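# Place upright loose cup onto empty fixture plug

## Task

Find the free cup whose open, wider end faces upward, turn it so that wider end faces down, and seat it fully onto the uncovered plug of the fixture that has no cup. Finish with the hand released from it, and with every cup already sitting on another fixture still in place.

## Robot and tools

Robot: two arms, left_arm and right_arm, each ending in a five-finger hand (right_arm has a right hand, left_arm its mirror-image left hand). Base positions in the scene frame: left_arm (+0.008, +0.352, +0.004) m, right_arm (-0.011, -0.306, +0.006) m, both yawed almost zero. A camera stand is fixed behind them.

Scene frame: origin on the table top, halfway between the nominal bases; +z up, +x forward over the table, +y toward left_arm. Image left/right does not match arm names. Reported end_effector_position (m) and end_effector_quat_wxyz are in this frame and may be off by a few cm.

Hand point: a spot 0.15 m out from the wrist mount along the fingers and 0.05 m in front of the palm. Its +z runs along straight fingers, +y points out of the palm, +x goes across the palm away from the thumb on the right hand and toward the thumb on the left hand. Straight fingers extend 0.06 to 0.07 m past the point along +z and sit 0.06 m behind it along -y. A wrist bracket on the little-finger side can strike things.

One row = 28 numbers, each in [-1, 1], always both arms: left_arm dx, dy, dz, rx, ry, rz; then six hand places; then left force_limit, speed; then the same 14 for right_arm. The six pose numbers are an offset (not a pose) from that arm's Hand target as it was when the action began, along scene-frame axes; 1.0 equals 0.6 m of travel or 180 degrees; rx, ry, rz form one rotation vector about the Hand target position. Every row of an action is measured from that same start, not from the prior row; sending an offset again moves the arm further. Six zeros re-request the current Hand target.

Hand places: write grasp numbers a, b, c in the first three places and exactly 0 in the last three, or the row is rejected. a curls index and middle and bends the thumb; b curls ring and little; c swings the thumb across in front of the palm. All three 0 is a fully open hand. With c near 1 and a closing, the hand can enclose something 0.035 to 0.065 m across. To keep a grip or leave a hand alone, resend its previous a, b, c. force_limit maps -1..+1 to about 0..10 N at the fingertip (0..15 N for thumb motors). speed ramps from near zero at -1 to full at +0.48 and above; for a soft grasp use -0.94 or lower. Results still list six per-motor values in the order little, ring, middle, index, thumb_bend, thumb_turn.

Tools:
- execute_actions(actions, cameras): actions is a list of actions; each action is a list of up to 15 rows, one per 1/30 s step; a short action repeats its final row to fill 15 steps (0.5 s). An empty list returns images; cameras picks which ("all", names, or []).
- move(target, speed, blend, blocking, cameras): target is one 28-number row or a list of up to 15 rows; every row is an offset from the same Hand targets. speed is path top speed in m/s, 0.002 to 4.3, default 0.25 (turns up to twice that in rad/s), one value or one per target. blend in m rounds corners between listed targets; 0 stops at each. All paths finish together; the whole move is capped at 10 s. No obstacle avoidance. blocking=false returns after about 0.5 s while motion continues.
- wait(seconds 0 to 10): let time pass holding commands.
- stop(): brake a running move.
- zoom_image(camera, region [x0, y0, x1, y1] pixels, at most 504 by 504) on the latest image of cam_head_left, cam_head_right, cam_high, cam_left_wrist or cam_right_wrist (all 896x504).
- show_instructions(): reference pages.
- finished_scene(scene 1): ends for good.

Result lines: per arm the hand point pose, Hand target (the base for the next offsets, after the 40-degree orientation clip), joint positions, velocities (may say within noise), torques, temperatures. hand_measured gives motor positions on the command scale; hand_stopped_by says moving, target, force, stalled or fault; hand_load_n is fingertip load in N, positive when pushed open, near 0 after a grip is lost. hand_force_limit and hand_speed echo settings. A move adds a move: line ending done, off_target, moving, held or fault, plus limits such as paced or held. MOTOR HOT warns of heating; OVER-TEMPERATURE FAULT means that arm collapsed for 30 to 60 s.

Practical notes: arms are sloppy; resting 1 to 3 cm (even 5 cm) short, usually low, is normal, so correct with a further offset. Small commands may not start. Orientation per step is limited to 40 degrees from the current one. Keep paths away from an arm's own base and keep the two hands from touching or gripping each other. Approach slowly near contact; a target well beyond a surface presses hard. Do not drop the cup from height, knock the other cups off their fixtures, or let anything leave the table. Avoid long stretched holds that heat motors. Open the hand before finishing.

Each tool is called after ">>>" by a JSON object that holds its "name" and its "arguments", one argument or row to a line.

Reference images:

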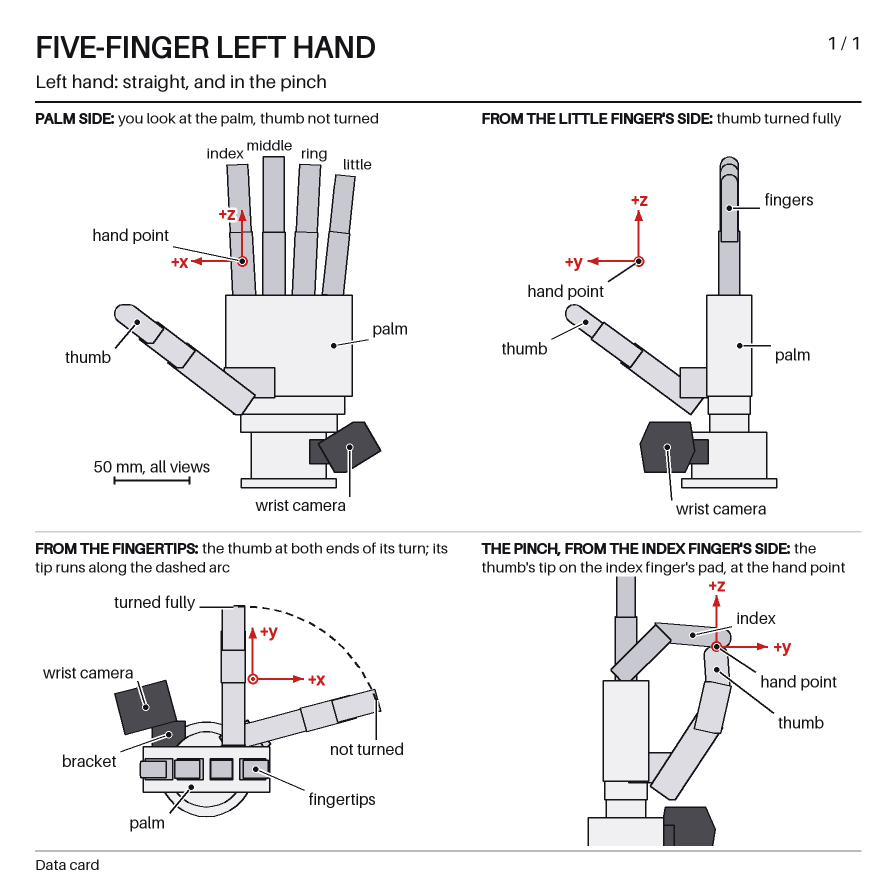

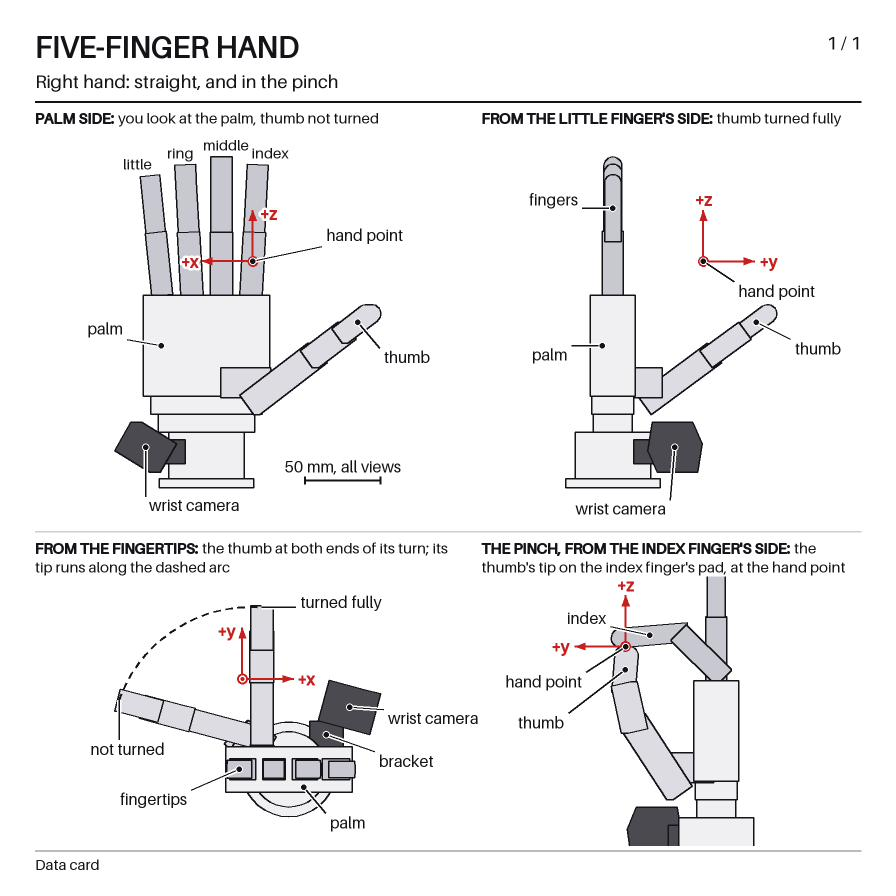

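## Session

>>> {"name": "execute_actions", "arguments": {
  "actions": []
}}

Scene clock: 0.00 s.
left_arm: end_effector_position=(+0.0250, -0.1537, +0.3660) hand_measured=(-1.000, -1.000, -1.000, -1.000, -1.000, -1.000) hand_load_n=(+0.0, +0.0, +0.0, +0.0, +0.0, +0.0) hand_stopped_by=(target, target, target, target, target, target) hand_force_limit=0.00 hand_speed=-0.80 end_effector_quat_wxyz=(-0.038, -0.148, +0.879, -0.451) | right_arm: end_effector_position=(+0.1451, -0.3186, +0.1475) hand_measured=(-1.000, -1.000, -1.000, -1.000, -1.000, -1.000) hand_load_n=(+0.0, +0.0, +0.0, +0.0, +0.0, +0.0) hand_stopped_by=(target, target, target, target, target, target) hand_force_limit=0.00 hand_speed=-0.80 end_effector_quat_wxyz=(-0.040, -0.583, +0.811, -0.018)
Joint positions: left_arm=[-1.377 1.18 1.323 -0.774 0.043 -0.218] | right_arm=[-0.211 0.906 0.75 -1.441 0.083 0.112]
Joint velocities: within noise
Joint torques (N m): no reading
Motor temperatures (°C): left_arm=[36 33 31 35 31 37] | right_arm=[39 34 33 35 31 31]
Heat: left arm: hottest wrist roll 37 °C; right arm: hottest waist 39 °C.
Hand target: left_arm +0.0242, -0.1591, +0.3964; -0.042, -0.145, +0.865, -0.479 | right_arm +0.1559, -0.3224, +0.1574; -0.027, -0.584, +0.811, -0.036

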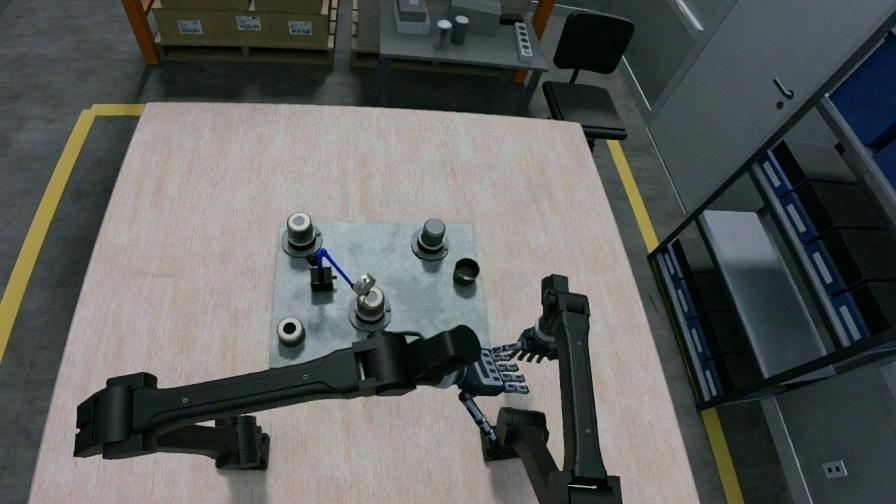

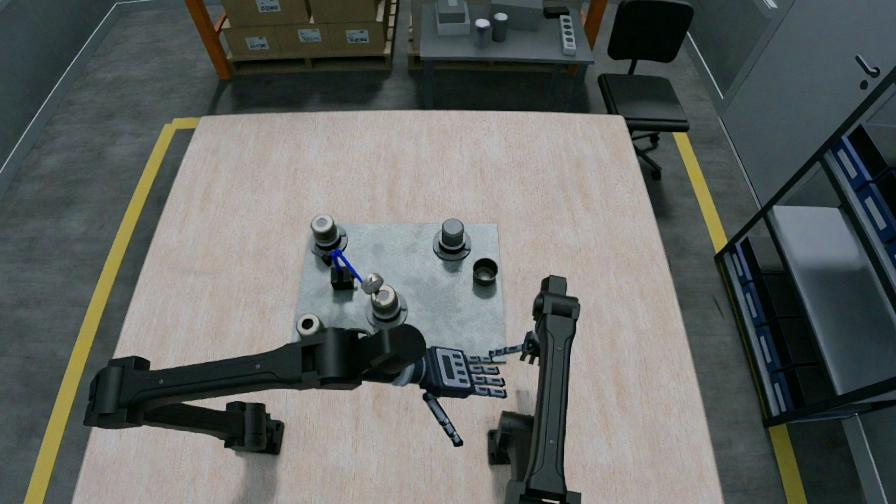

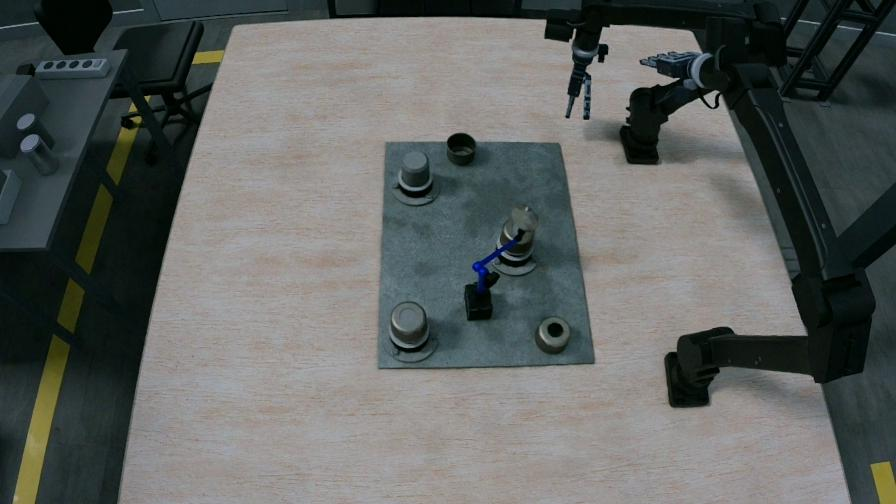

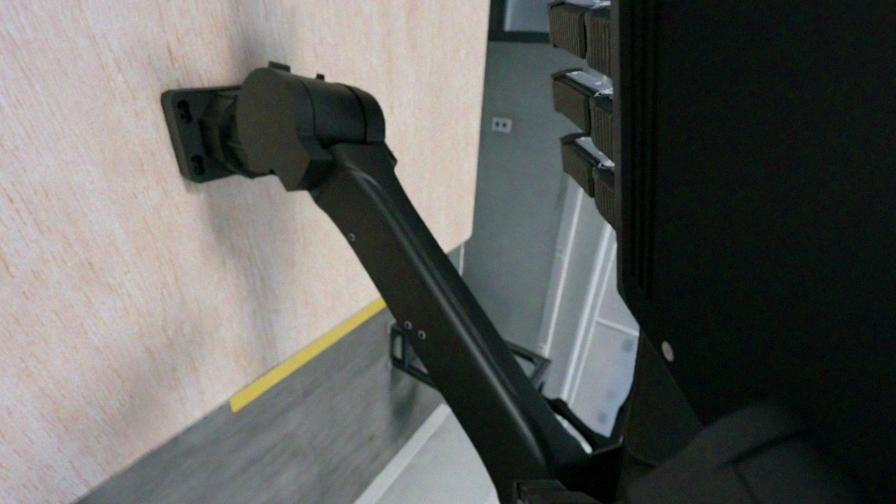

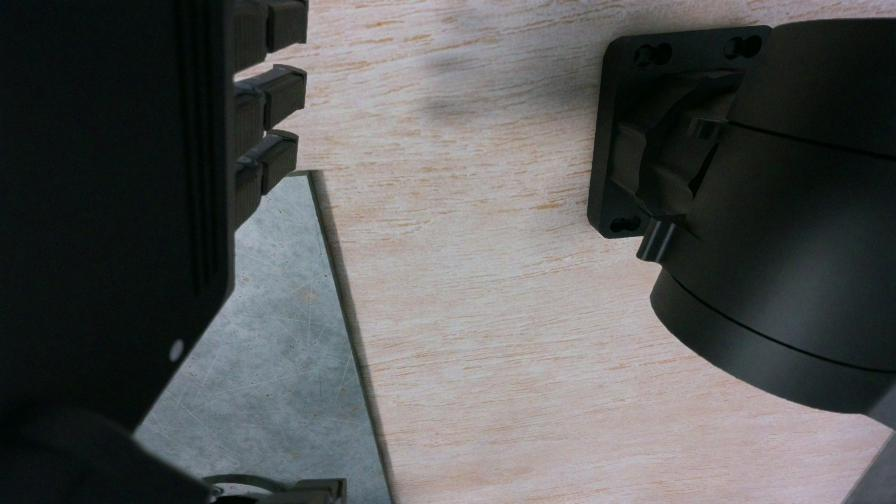

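>>> {"name": "zoom_image", "arguments": {
  "camera": "cam_head_left",
  "region": [250, 190, 510, 370]
}}

>>> {"name": "zoom_image", "arguments": {
  "camera": "cam_high",
  "region": [360, 110, 620, 390]
}}

>>> {"name": "zoom_image", "arguments": {
  "camera": "cam_head_right",
  "region": [280, 190, 540, 370]
}}

Scaled by 1.938 from the camera's 896x504 image, which has a finer 1280x720 frame.

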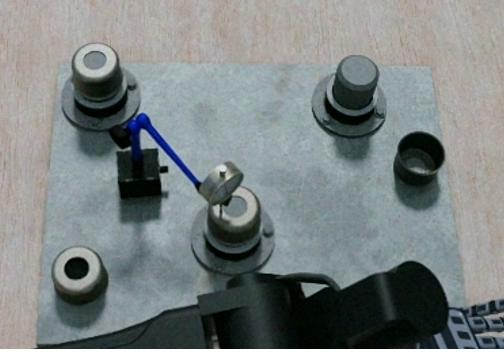

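Scaled by 1.800 from the camera's 896x504 image, which has a finer 1280x720 frame.

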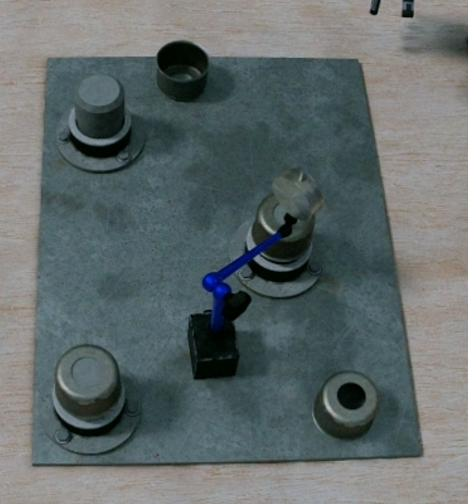

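Scaled by 1.938 from the camera's 896x504 image, which has a finer 1280x720 frame.

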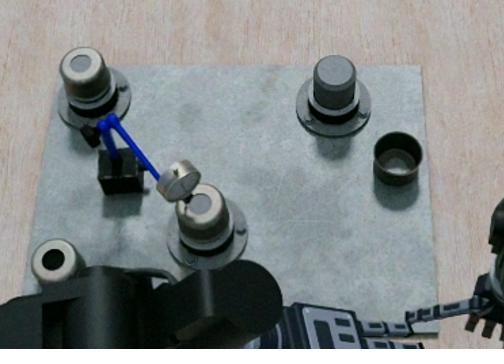

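>>> {"name": "zoom_image", "arguments": {
  "camera": "cam_high",
  "region": [430, 115, 500, 185]
}}

>>> {"name": "zoom_image", "arguments": {
  "camera": "cam_head_right",
  "region": [415, 205, 515, 305]
}}

>>> {"name": "zoom_image", "arguments": {
  "camera": "cam_head_left",
  "region": [400, 205, 500, 305]
}}

>>> {"name": "zoom_image", "arguments": {
  "camera": "cam_high",
  "region": [370, 130, 490, 220]
}}

>>> {"name": "zoom_image", "arguments": {
  "camera": "cam_high",
  "region": [370, 280, 470, 380]
}}

>>> {"name": "zoom_image", "arguments": {
  "camera": "cam_high",
  "region": [500, 290, 600, 380]
}}

Scaled by 7.200 from the camera's 896x504 image, which has a finer 1280x720 frame.

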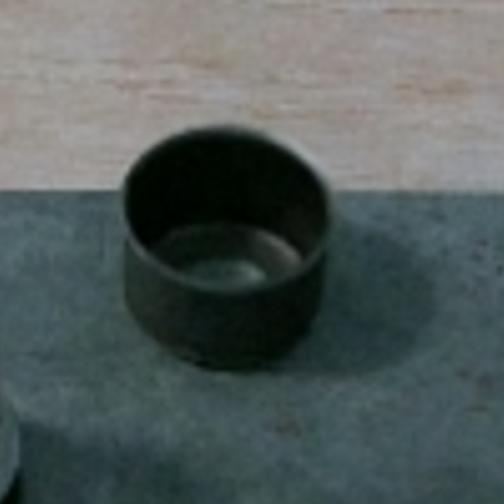

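Scaled by 5.040 from the camera's 896x504 image, which has a finer 1280x720 frame.

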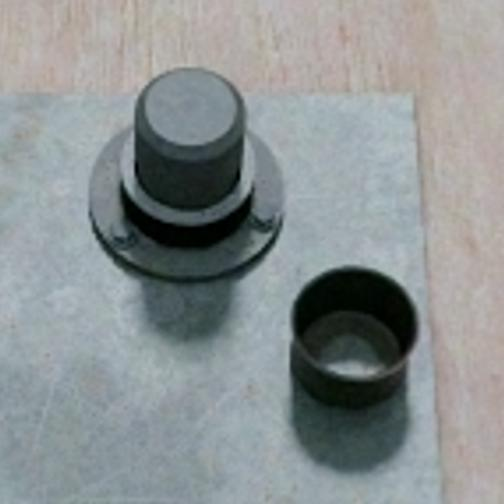

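Scaled by 5.040 from the camera's 896x504 image, which has a finer 1280x720 frame.

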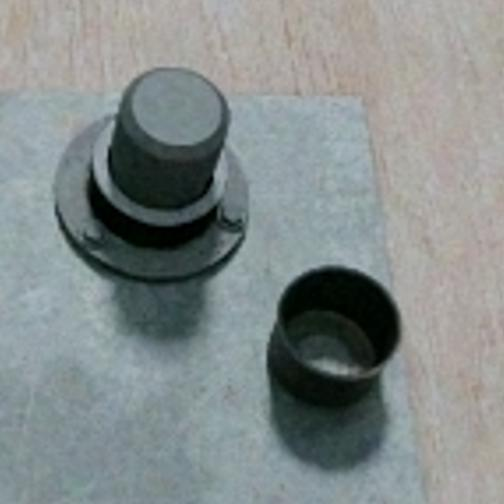

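Scaled by 4.200 from the camera's 896x504 image, which has a finer 1280x720 frame.

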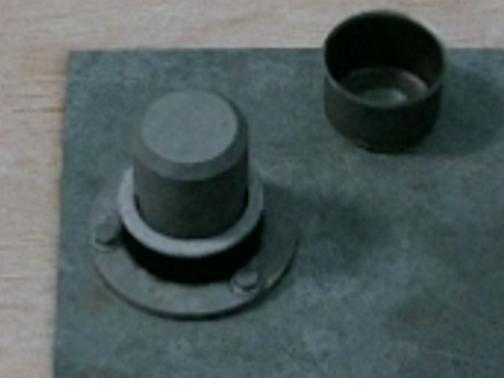

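Scaled by 5.040 from the camera's 896x504 image, which has a finer 1280x720 frame.

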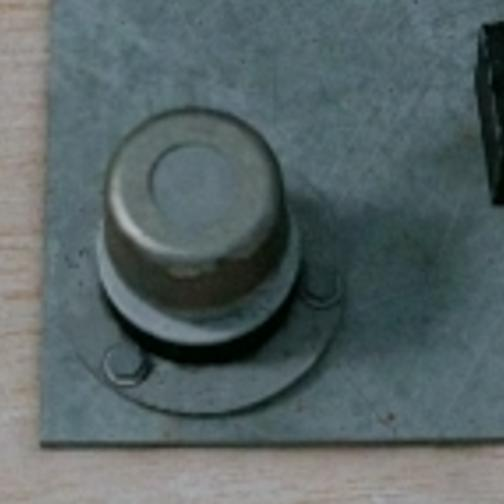

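Scaled by 5.040 from the camera's 896x504 image, which has a finer 1280x720 frame.

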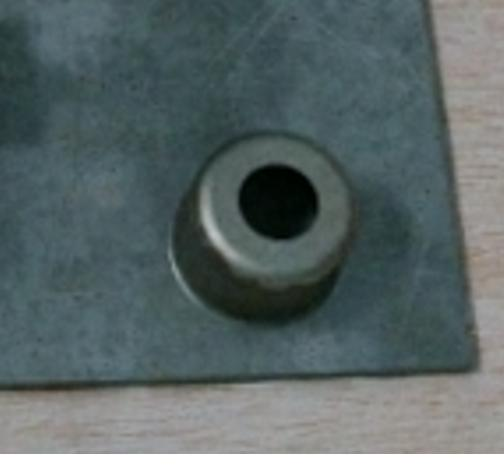

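>>> {"name": "move", "arguments": {
  "target": [
    [0.348, 0.202, 0, 0, 0, 0.1556, 0,0,0,0,0,0, 0, -0.8, 0,0,0,0,0,0, 0,0,0,0,0,0, 0, -0.8],
    [0.55, 0.518, 0, 0, 0, 0.322, 0,0,0,0,0,0, 0, -0.8, 0,0,0,0,0,0, 0,0,0,0,0,0, 0, -0.8]
  ],
  "speed": 0.35,
  "blend": [0.05, 0]
}}

Scene clock: 55.70 s.
left_arm: end_effector_position=(+0.3558, +0.1500, +0.3896) hand_measured=(-1.000, -1.000, -1.000, -1.000, -1.000, -1.000) hand_load_n=(+0.0, -0.5, +0.0, +0.0, +0.0, -0.5) hand_stopped_by=(target, target, target, target, target, target) hand_force_limit=0.00 hand_speed=-0.80 end_effector_quat_wxyz=(+0.193, -0.552, +0.684, -0.436) | right_arm: end_effector_position=(+0.1451, -0.3186, +0.1475) hand_measured=(-1.000, -1.000, -1.000, -1.000, -1.000, -1.000) hand_load_n=(+0.0, +0.0, +0.0, +0.0, +0.0, +0.0) hand_stopped_by=(target, target, target, target, target, target) hand_force_limit=0.00 hand_speed=-0.80 end_effector_quat_wxyz=(-0.040, -0.583, +0.811, -0.018)
Joint positions: left_arm=[-0.322 0.895 1.174 -0.858 0.08 -0.211] | right_arm=[-0.211 0.906 0.75 -1.441 0.083 0.112]
Joint torques (N m): left_arm=[-0.09 -2.61 8.8 1.07 0.22 0.13] | right_arm=[1.85 -2.55 9.51 -0.23 -0.05 -0.05]
Motor temperatures (°C): left_arm=[36 33 40 34 31 36] | right_arm=[39 34 36 35 31 31]
Heat: left arm: hottest elbow 40 °C; right arm: hottest waist 39 °C.
Hand target: left_arm +0.3542, +0.1517, +0.3964; +0.195, -0.546, +0.686, -0.440 | right_arm +0.1559, -0.3224, +0.1574; -0.027, -0.584, +0.811, -0.036
Off the commanded pose: left_arm 0.007 m, 1 deg | right_arm 0.015 m, 3 deg.
move: off_target (right_arm)

>>> {"name": "move", "arguments": {
  "target": [
    [0.02, 0.33, 0, 0, 0, 0.167, 0,0,0,0,0,0, 0, -0.8, 0,0,0,0,0,0, 0,0,0,0,0,0, 0, -0.8],
    [-0.1, 0.55, 0, 0, 0, 0.306, 0,0,0,0,0,0, 0, -0.8, 0,0,0,0,0,0, 0,0,0,0,0,0, 0, -0.8]
  ],
  "speed": 0.35,
  "blend": [0.05, 0],
  "cameras": ["all"]
}}

Scene clock: 58.73 s.
left_arm: end_effector_position=(+0.2975, +0.4829, +0.3913) hand_measured=(-1.000, -1.000, -1.000, -1.000, -1.000, -1.000) hand_load_n=(+0.0, +0.0, +0.0, +0.0, +0.0, -0.5) hand_stopped_by=(target, target, target, target, target, target) hand_force_limit=0.00 hand_speed=-0.80 end_effector_quat_wxyz=(-0.373, +0.805, -0.352, +0.298) | right_arm: end_effector_position=(+0.1451, -0.3186, +0.1475) hand_measured=(-1.000, -1.000, -1.000, -1.000, -1.000, -1.000) hand_load_n=(+0.0, +0.0, +0.0, +0.0, +0.0, +0.0) hand_stopped_by=(target, target, target, target, target, target) hand_force_limit=0.00 hand_speed=-0.80 end_effector_quat_wxyz=(-0.040, -0.583, +0.811, -0.018)
Joint positions: left_arm=[0.69 0.685 1.096 -0.992 0.124 -0.182] | right_arm=[-0.211 0.906 0.75 -1.441 0.083 0.112]
Joint torques (N m): left_arm=[0.73 0.21 8.05 1.11 0.21 0.22] | right_arm=[1.85 -2.67 9.51 -0.21 -0.05 -0.04]
Heat: left arm: hottest elbow 39 °C; right arm: hottest waist 39 °C.
Hand target: left_arm +0.2942, +0.4817, +0.3964; -0.376, +0.801, -0.356, +0.300 | right_arm +0.1559, -0.3224, +0.1574; -0.027, -0.584, +0.811, -0.036
Off the commanded pose: left_arm 0.006 m, 1 deg | right_arm 0.015 m, 3 deg.
move: off_target (right_arm)
camera_calibration:
cam_left_wrist: T_world_to_cam=[[0.445144, 0.273036, 0.852818, -0.605342], [0.00275375, -0.952794, 0.303606, 0.340031], [0.895455, -0.1328, -0.424882, 0.0794648], [0, 0, 0, 1]] pos_world=[0.197371, 0.499813, 0.446774]

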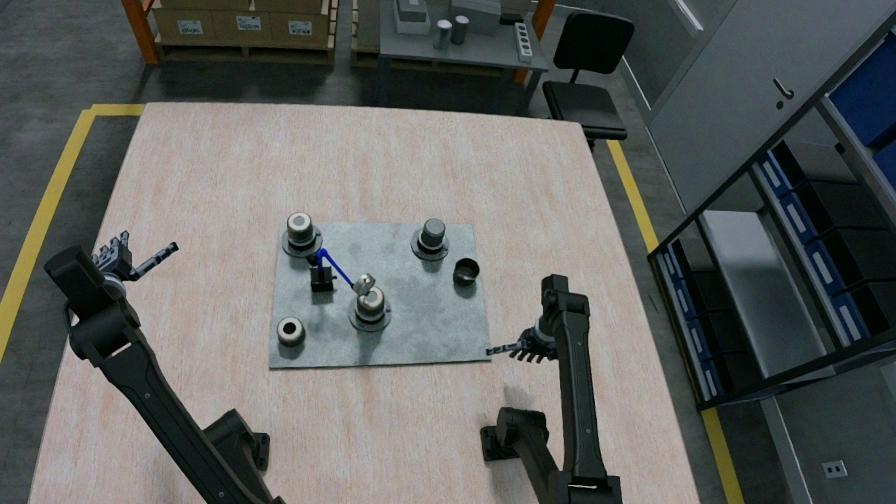

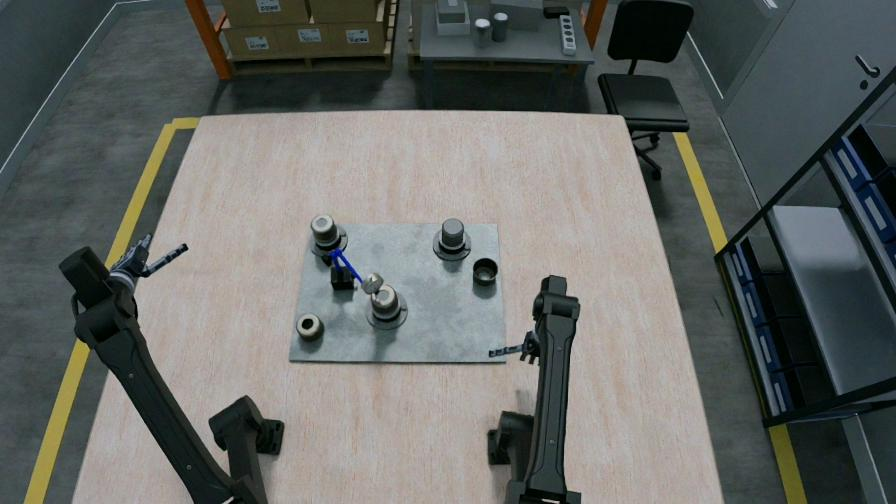

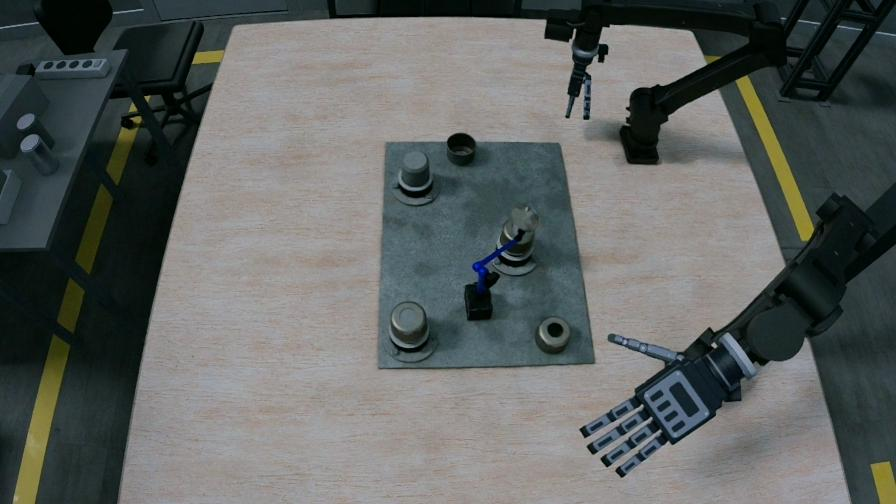

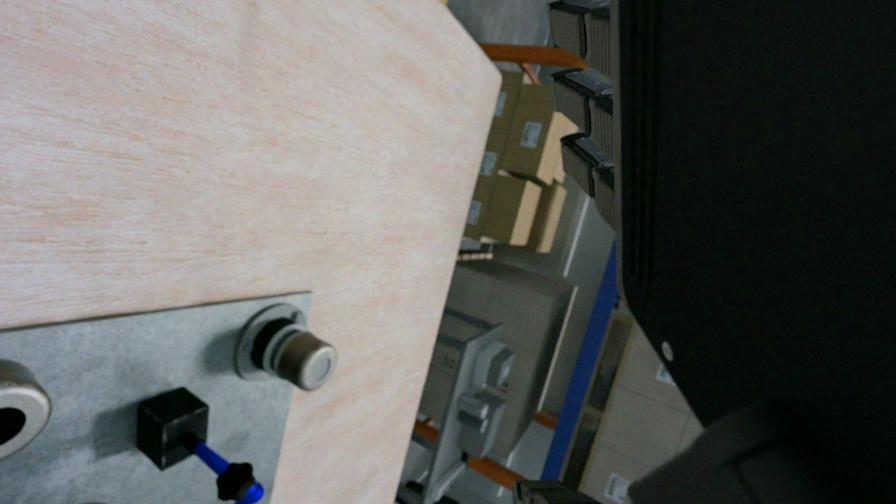

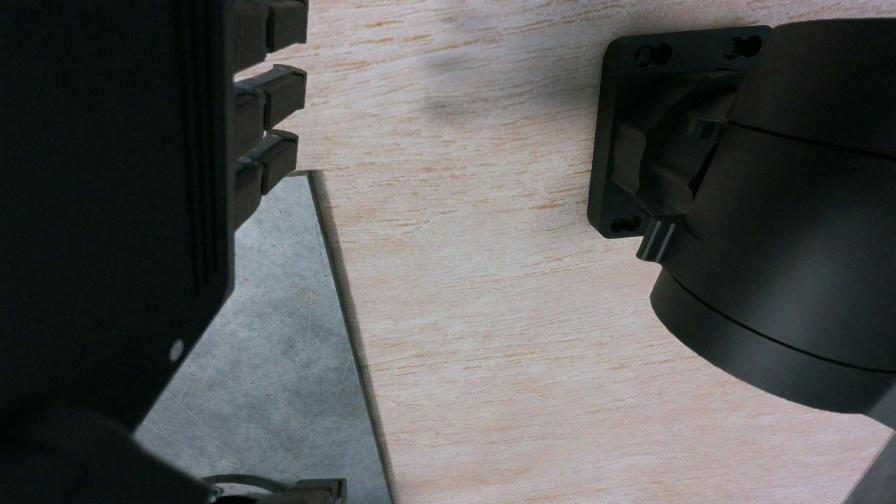

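>>> {"name": "move", "arguments": {
  "target": [
    [0,0,0,0,0,0, 0,0,0,0,0,0, 0,-0.8, 0.24,-0.046,0.155,0.030,-0.246,0.214, 0,0,0,0,0,0, 0,-0.8],
    [0,0,0,0,0,0, 0,0,0,0,0,0, 0,-0.8, 0.35,-0.081,0.071,-0.310,-0.535,0.662, 0,0,0,0,0,0, 0,-0.8]
  ],
  "speed": 0.35,
  "blend": [0.03, 0],
  "cameras": ["cam_head_right","cam_high","cam_right_wrist"]
}}

Scene clock: 74.00 s.
left_arm: end_effector_position=(+0.2975, +0.4829, +0.3913) hand_measured=(-1.000, -1.000, -1.000, -1.000, -1.000, -1.000) hand_load_n=(+0.0, +0.0, +0.0, +0.0, +0.0, -0.5) hand_stopped_by=(target, target, target, target, target, target) hand_force_limit=0.00 hand_speed=-0.80 end_effector_quat_wxyz=(-0.373, +0.805, -0.352, +0.298) | right_arm: end_effector_position=(+0.3633, -0.3675, +0.1909) hand_measured=(-1.000, -1.000, -1.000, -1.000, -1.000, -1.000) hand_load_n=(+0.0, +0.0, +0.0, +0.0, +0.0, +0.0) hand_stopped_by=(target, target, target, target, target, target) hand_force_limit=0.00 hand_speed=-0.80 end_effector_quat_wxyz=(-0.309, +0.654, +0.276, +0.632)
Joint positions: left_arm=[0.69 0.685 1.096 -0.992 0.124 -0.182] | right_arm=[-0.691 1.087 0.377 0.337 -1.546 -1.888]
Joint torques (N m): left_arm=[0.85 -0.26 8.14 1.18 0.24 0.27] | right_arm=[1.2 -3.25 7.04 1.68 -0.56 -0.26]
Heat: left arm: hottest elbow 38 °C; right arm: hottest waist 39 °C.
Hand target: left_arm +0.2942, +0.4817, +0.3964; -0.376, +0.801, -0.356, +0.300 | right_arm +0.3659, -0.3710, +0.2000; -0.298, +0.642, +0.299, +0.640
Off the commanded pose: left_arm 0.006 m, 1 deg | right_arm 0.010 m, 3 deg.
joint sent to its limit (right arm) — joint 5 (wrist yaw), lower limit. The joint targets are off in position, not in orientation.
move: off_target (right_arm)
camera_calibration:
cam_right_wrist: T_world_to_cam=[[0.707286, -0.67359, 0.21453, -0.551779], [-0.226808, -0.503647, -0.833605, 0.0560345], [0.669556, 0.54094, -0.508998, 0.173167], [0, 0, 0, 1]] pos_world=[0.287029, -0.437124, 0.253226]
Images, in order (width x height): cam_head_right 896x504, cam_high 896x504, cam_right_wrist 896x504.

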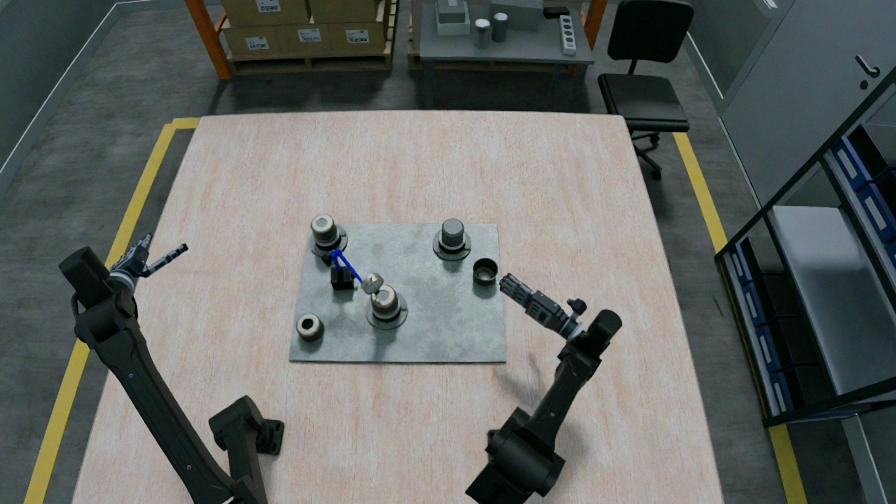

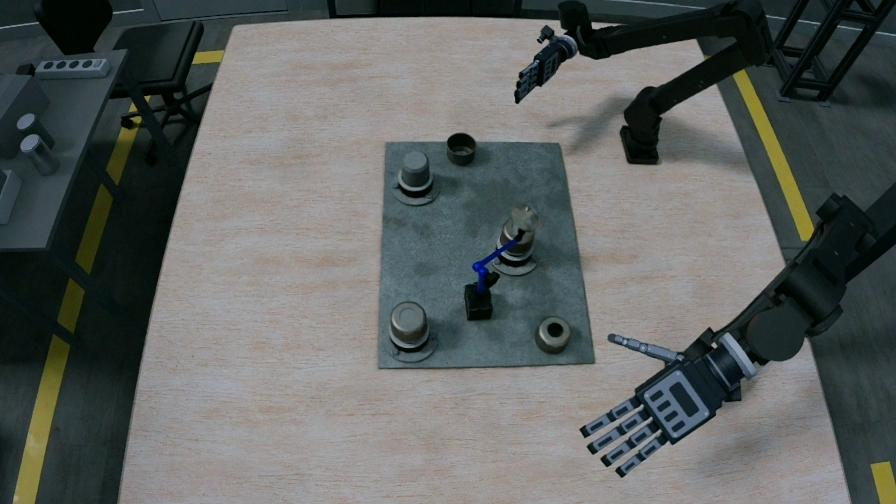

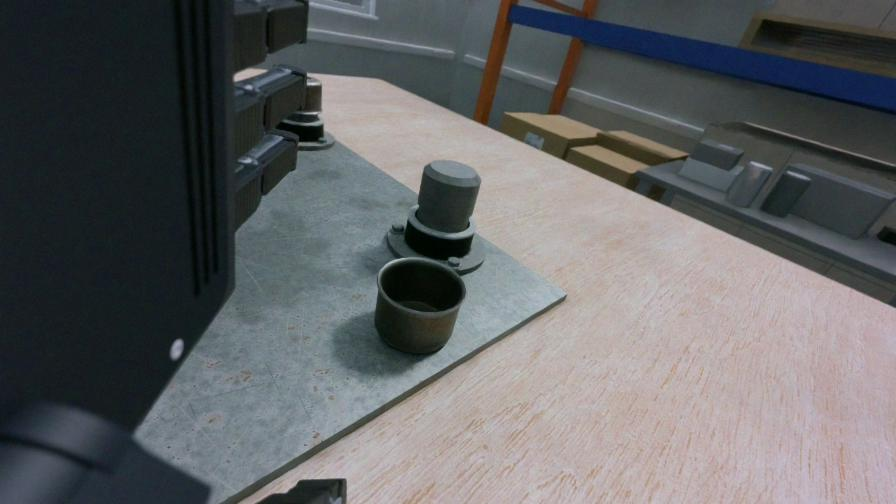

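>>> {"name": "zoom_image", "arguments": {
  "camera": "cam_right_wrist",
  "region": [340, 140, 520, 370]
}}

Scaled by 2.191 from the camera's 896x504 image, which has a finer 1280x720 frame.

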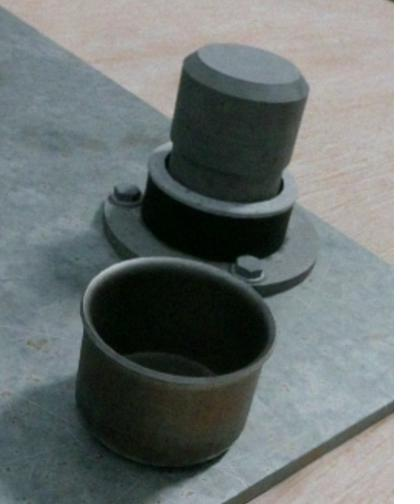

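>>> {"name": "zoom_image", "arguments": {
  "camera": "cam_right_wrist",
  "region": [270, 60, 360, 160]
}}

>>> {"name": "zoom_image", "arguments": {
  "camera": "cam_high",
  "region": [485, 195, 555, 285]
}}

>>> {"name": "zoom_image", "arguments": {
  "camera": "cam_high",
  "region": [375, 290, 445, 370]
}}

Scaled by 5.040 from the camera's 896x504 image, which has a finer 1280x720 frame.

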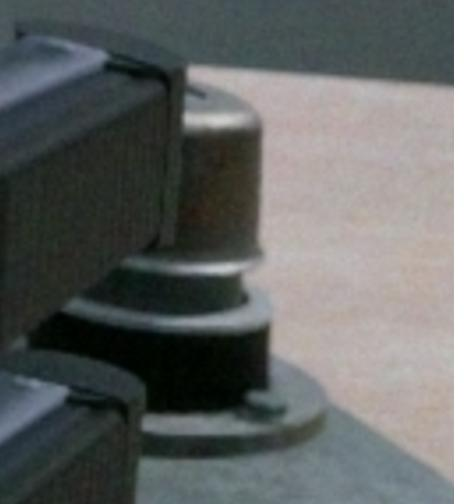

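Scaled by 5.600 from the camera's 896x504 image, which has a finer 1280x720 frame.

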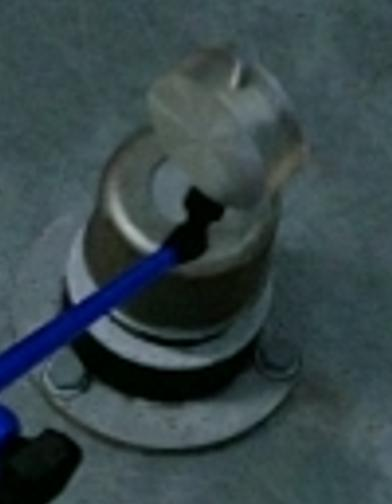

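Scaled by 6.300 from the camera's 896x504 image, which has a finer 1280x720 frame.

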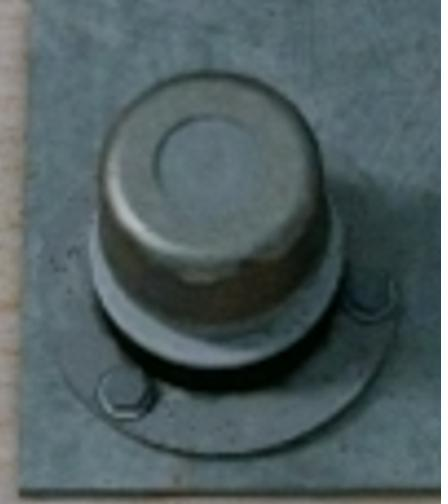

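>>> {"name": "move", "arguments": {
  "target": [0,0,0,0,0,0, 0,0,0,0,0,0, 0,-0.8, 0.087,0.033,-0.12,0,0,0, -0.5,0,1,0,0,0, 0,0],
  "speed": 0.2,
  "cameras": ["cam_head_right","cam_high","cam_right_wrist"]
}}

Scene clock: 86.33 s.
left_arm: end_effector_position=(+0.2975, +0.4829, +0.3913) hand_measured=(-1.000, -1.000, -1.000, -1.000, -1.000, -1.000) hand_load_n=(+0.0, +0.0, -0.5, +0.0, +0.0, +0.0) hand_stopped_by=(target, target, target, target, target, target) hand_force_limit=0.00 hand_speed=-0.80 end_effector_quat_wxyz=(-0.373, +0.805, -0.352, +0.298) | right_arm: end_effector_position=(+0.4166, -0.3546, +0.1250) hand_measured=(-0.950, -1.000, -1.000, -1.000, -1.000, +1.000) hand_load_n=(+0.0, +0.0, +0.0, +0.0, +0.0, +0.0) hand_stopped_by=(target, target, target, target, target, target) hand_force_limit=0.00 hand_speed=0.00 end_effector_quat_wxyz=(-0.298, +0.650, +0.294, +0.634)
Joint positions: left_arm=[0.69 0.685 1.096 -0.992 0.124 -0.182] | right_arm=[-0.546 1.521 0.372 1.031 -1.411 -1.674]
Joint torques (N m): left_arm=[-0.03 0.32 8.21 1.28 0.27 0.19] | right_arm=[2.67 -6.83 3.75 2.1 -0.04 0.1]
Heat: left arm: hottest elbow 38 °C; right arm: hottest waist 39 °C.
Hand target: left_arm +0.2942, +0.4817, +0.3964; -0.376, +0.801, -0.356, +0.300 | right_arm +0.4181, -0.3512, +0.1280; -0.298, +0.642, +0.299, +0.640
Off the commanded pose: left_arm 0.006 m, 1 deg | right_arm 0.005 m, 1 deg.
move: done
camera_calibration:
cam_right_wrist: T_world_to_cam=[[0.708562, -0.657955, 0.255019, -0.566666], [-0.2006, -0.534301, -0.821146, -0.00372896], [0.676534, 0.530677, -0.510572, 0.0905434], [0, 0, 0, 1]] pos_world=[0.339515, -0.422882, 0.187678]
Images, in order (width x height): cam_head_right 896x504, cam_high 896x504, cam_right_wrist 896x504.

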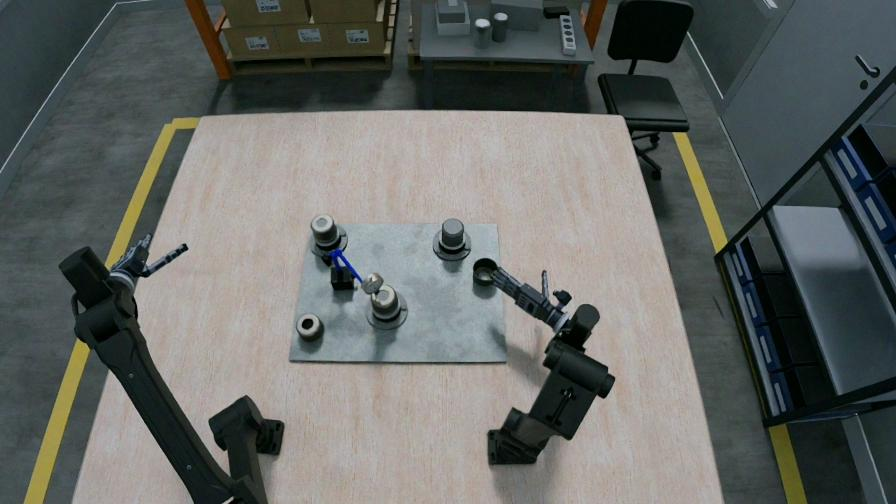

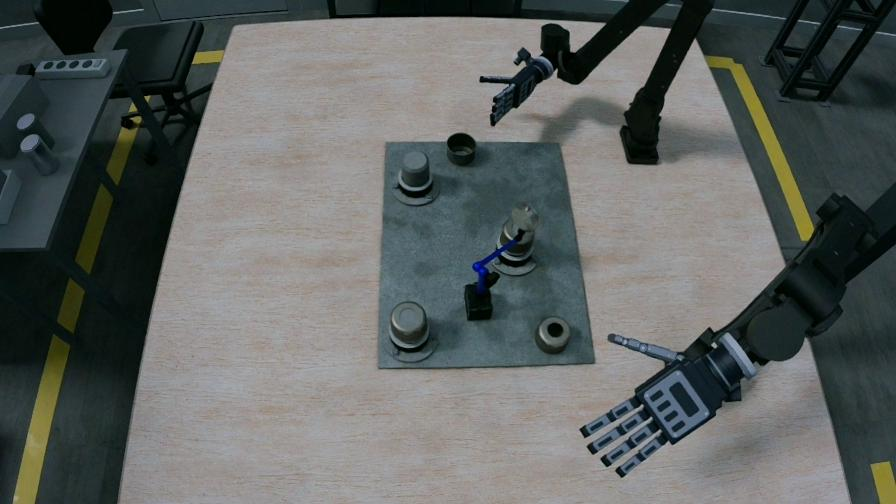

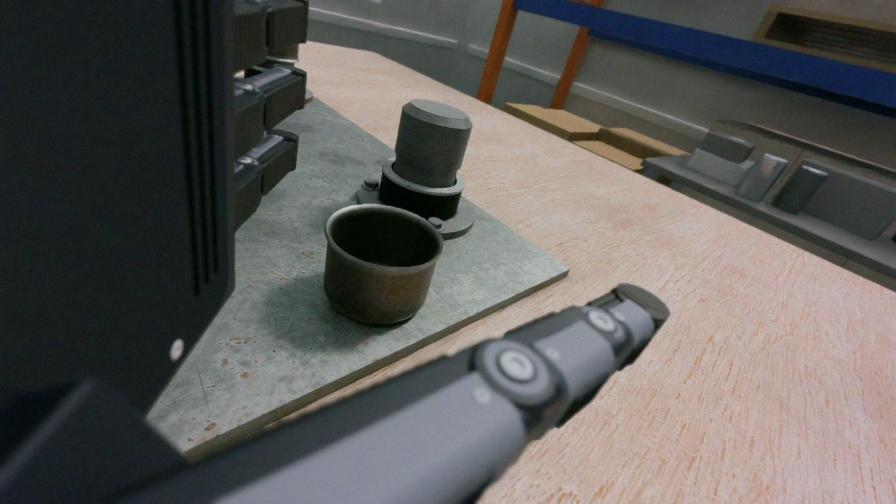

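>>> {"name": "move", "arguments": {
  "target": [0,0,0,0,0,0, 0,0,0,0,0,0, 0,-0.8, -0.007,0.004,-0.1,0,0,0, -0.5,0,1,0,0,0, 0,0],
  "speed": 0.12,
  "cameras": ["cam_head_right","cam_high","cam_right_wrist"]
}}

Scene clock: 91.17 s.
left_arm: end_effector_position=(+0.2975, +0.4829, +0.3913) hand_measured=(-1.000, -1.000, -1.000, -1.000, -1.000, -1.000) hand_load_n=(+0.0, +0.0, +0.0, -0.5, +0.0, +0.0) hand_stopped_by=(target, target, target, target, target, target) hand_force_limit=0.00 hand_speed=-0.80 end_effector_quat_wxyz=(-0.373, +0.805, -0.352, +0.298) | right_arm: end_effector_position=(+0.4126, -0.3523, +0.0649) hand_measured=(-0.950, -1.000, -1.000, -1.000, -1.000, +1.000) hand_load_n=(+0.0, +0.0, +0.0, +0.0, +0.0, +0.5) hand_stopped_by=(target, target, target, target, target, target) hand_force_limit=0.00 hand_speed=0.00 end_effector_quat_wxyz=(-0.298, +0.650, +0.293, +0.635)
Joint positions: left_arm=[0.69 0.685 1.096 -0.992 0.124 -0.182] | right_arm=[-0.546 1.817 0.357 1.362 -1.409 -1.654]
Joint torques (N m): left_arm=[0.67 0.5 8.16 1.22 0.19 0.27] | right_arm=[2.55 -8.47 1.62 2.09 -0.03 0.12]
Heat: left arm: hottest elbow 38 °C; right arm: hottest waist 39 °C.
Hand target: left_arm +0.2942, +0.4817, +0.3964; -0.376, +0.801, -0.356, +0.300 | right_arm +0.4139, -0.3488, +0.0680; -0.298, +0.642, +0.299, +0.640
Off the commanded pose: left_arm 0.006 m, 1 deg | right_arm 0.005 m, 1 deg.
move: done
camera_calibration:
cam_right_wrist: T_world_to_cam=[[0.706837, -0.659925, 0.254715, -0.546998], [-0.200149, -0.53195, -0.822782, -0.0518261], [0.67847, 0.530592, -0.508085, 0.0603752], [0, 0, 0, 1]] pos_world=[0.335303, -0.420581, 0.127363]
Images, in order (width x height): cam_head_right 896x504, cam_high 896x504, cam_right_wrist 896x504.

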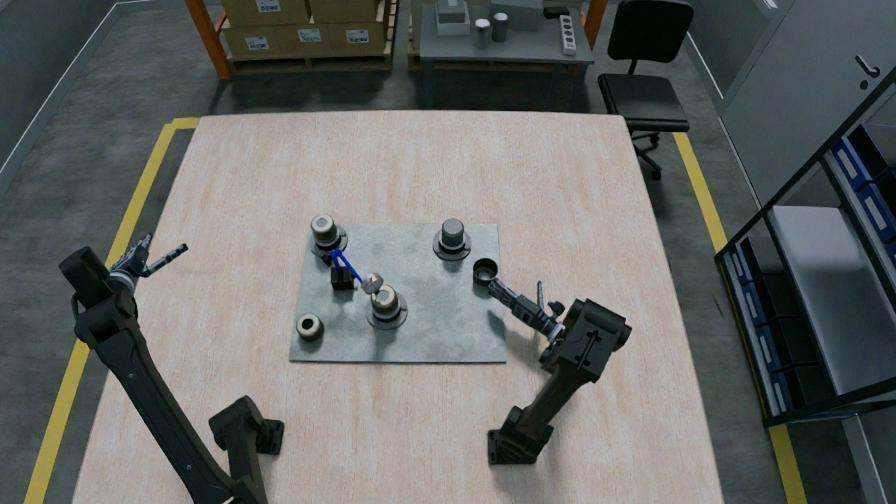

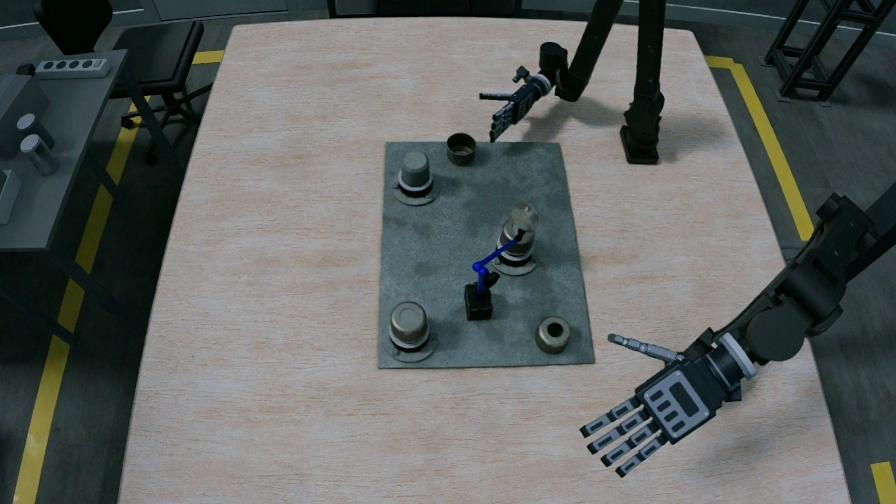

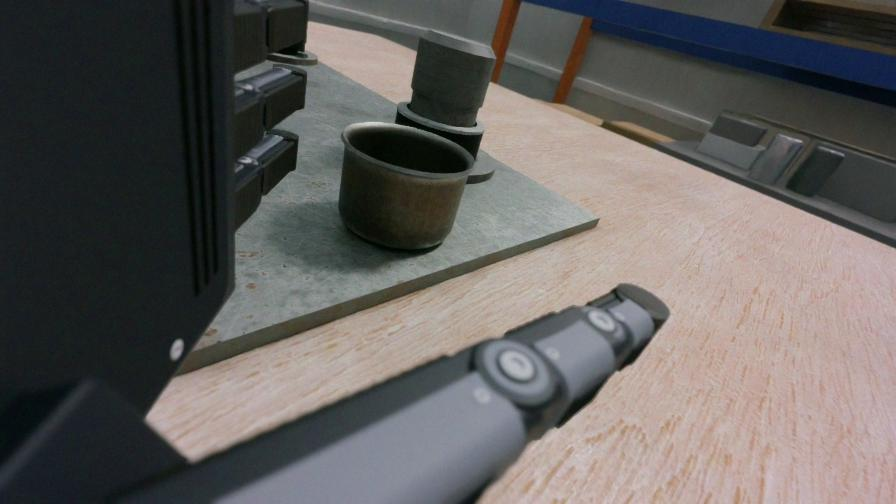

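>>> {"name": "move", "arguments": {
  "target": [0,0,0,0,0,0, 0,0,0,0,0,0, 0,-0.8, 0.05,0.067,0,0,0,0, -0.5,0,1,0,0,0, 0,0],
  "speed": 0.1,
  "cameras": ["cam_head_right","cam_right_wrist"]
}}

Scene clock: 94.50 s.
left_arm: end_effector_position=(+0.2975, +0.4829, +0.3913) hand_measured=(-1.000, -1.000, -1.000, -1.000, -1.000, -1.000) hand_load_n=(+0.0, +0.0, +0.0, +0.0, +0.0, +0.0) hand_stopped_by=(target, target, target, target, target, target) hand_force_limit=0.00 hand_speed=-0.80 end_effector_quat_wxyz=(-0.373, +0.805, -0.352, +0.298) | right_arm: end_effector_position=(+0.4354, -0.3072, +0.0596) hand_measured=(-0.950, -1.000, -1.000, -1.000, -1.000, +1.000) hand_load_n=(+0.0, +0.0, +0.0, +0.0, +0.0, +0.0) hand_stopped_by=(target, target, target, target, target, target) hand_force_limit=0.00 hand_speed=0.00 end_effector_quat_wxyz=(-0.304, +0.653, +0.289, +0.631)
Joint positions: left_arm=[0.69 0.685 1.096 -0.992 0.124 -0.182] | right_arm=[-0.377 1.851 0.363 1.43 -1.245 -1.594]
Joint torques (N m): left_arm=[-0.15 0.79 8.31 0.98 0.26 0.22] | right_arm=[2.37 -8.88 3.12 2.29 0 0.11]
Heat: left arm: hottest elbow 38 °C; right arm: hottest waist 39 °C.
Hand target: left_arm +0.2942, +0.4817, +0.3964; -0.376, +0.801, -0.356, +0.300 | right_arm +0.4439, -0.3086, +0.0680; -0.298, +0.642, +0.299, +0.640
Off the commanded pose: left_arm 0.006 m, 1 deg | right_arm 0.012 m, 2 deg.
move: off_target (right_arm)
camera_calibration:
cam_right_wrist: T_world_to_cam=[[0.713367, -0.659402, 0.237268, -0.533669], [-0.210903, -0.524884, -0.824631, -0.0206234], [0.668302, 0.538224, -0.513505, 0.025434], [0, 0, 0, 1]] pos_world=[0.359354, -0.376417, 0.122676]
Images, in order (width x height): cam_head_right 896x504, cam_right_wrist 896x504.

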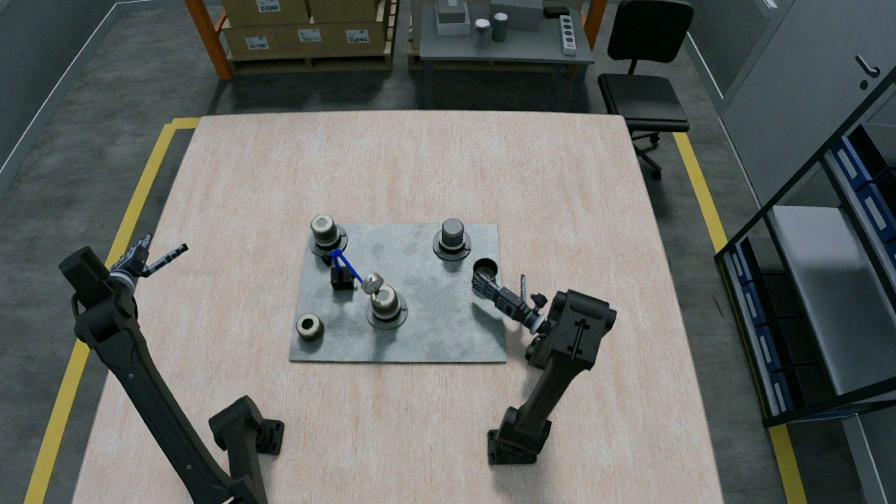

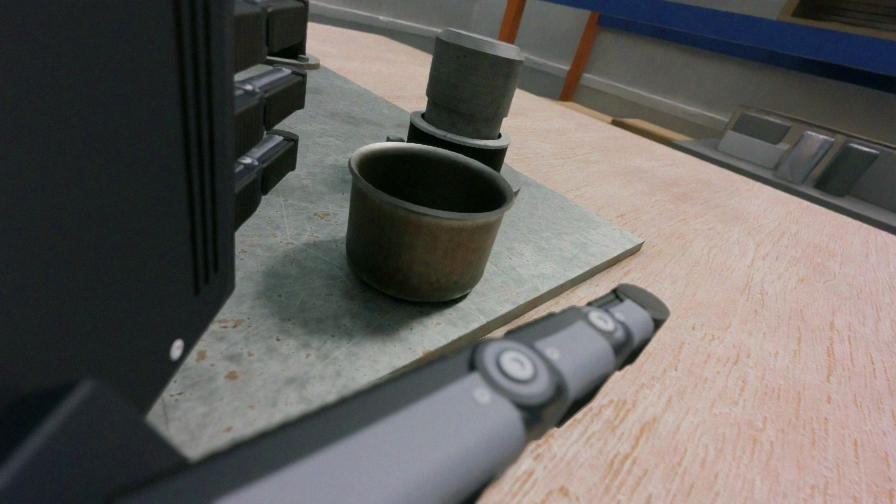

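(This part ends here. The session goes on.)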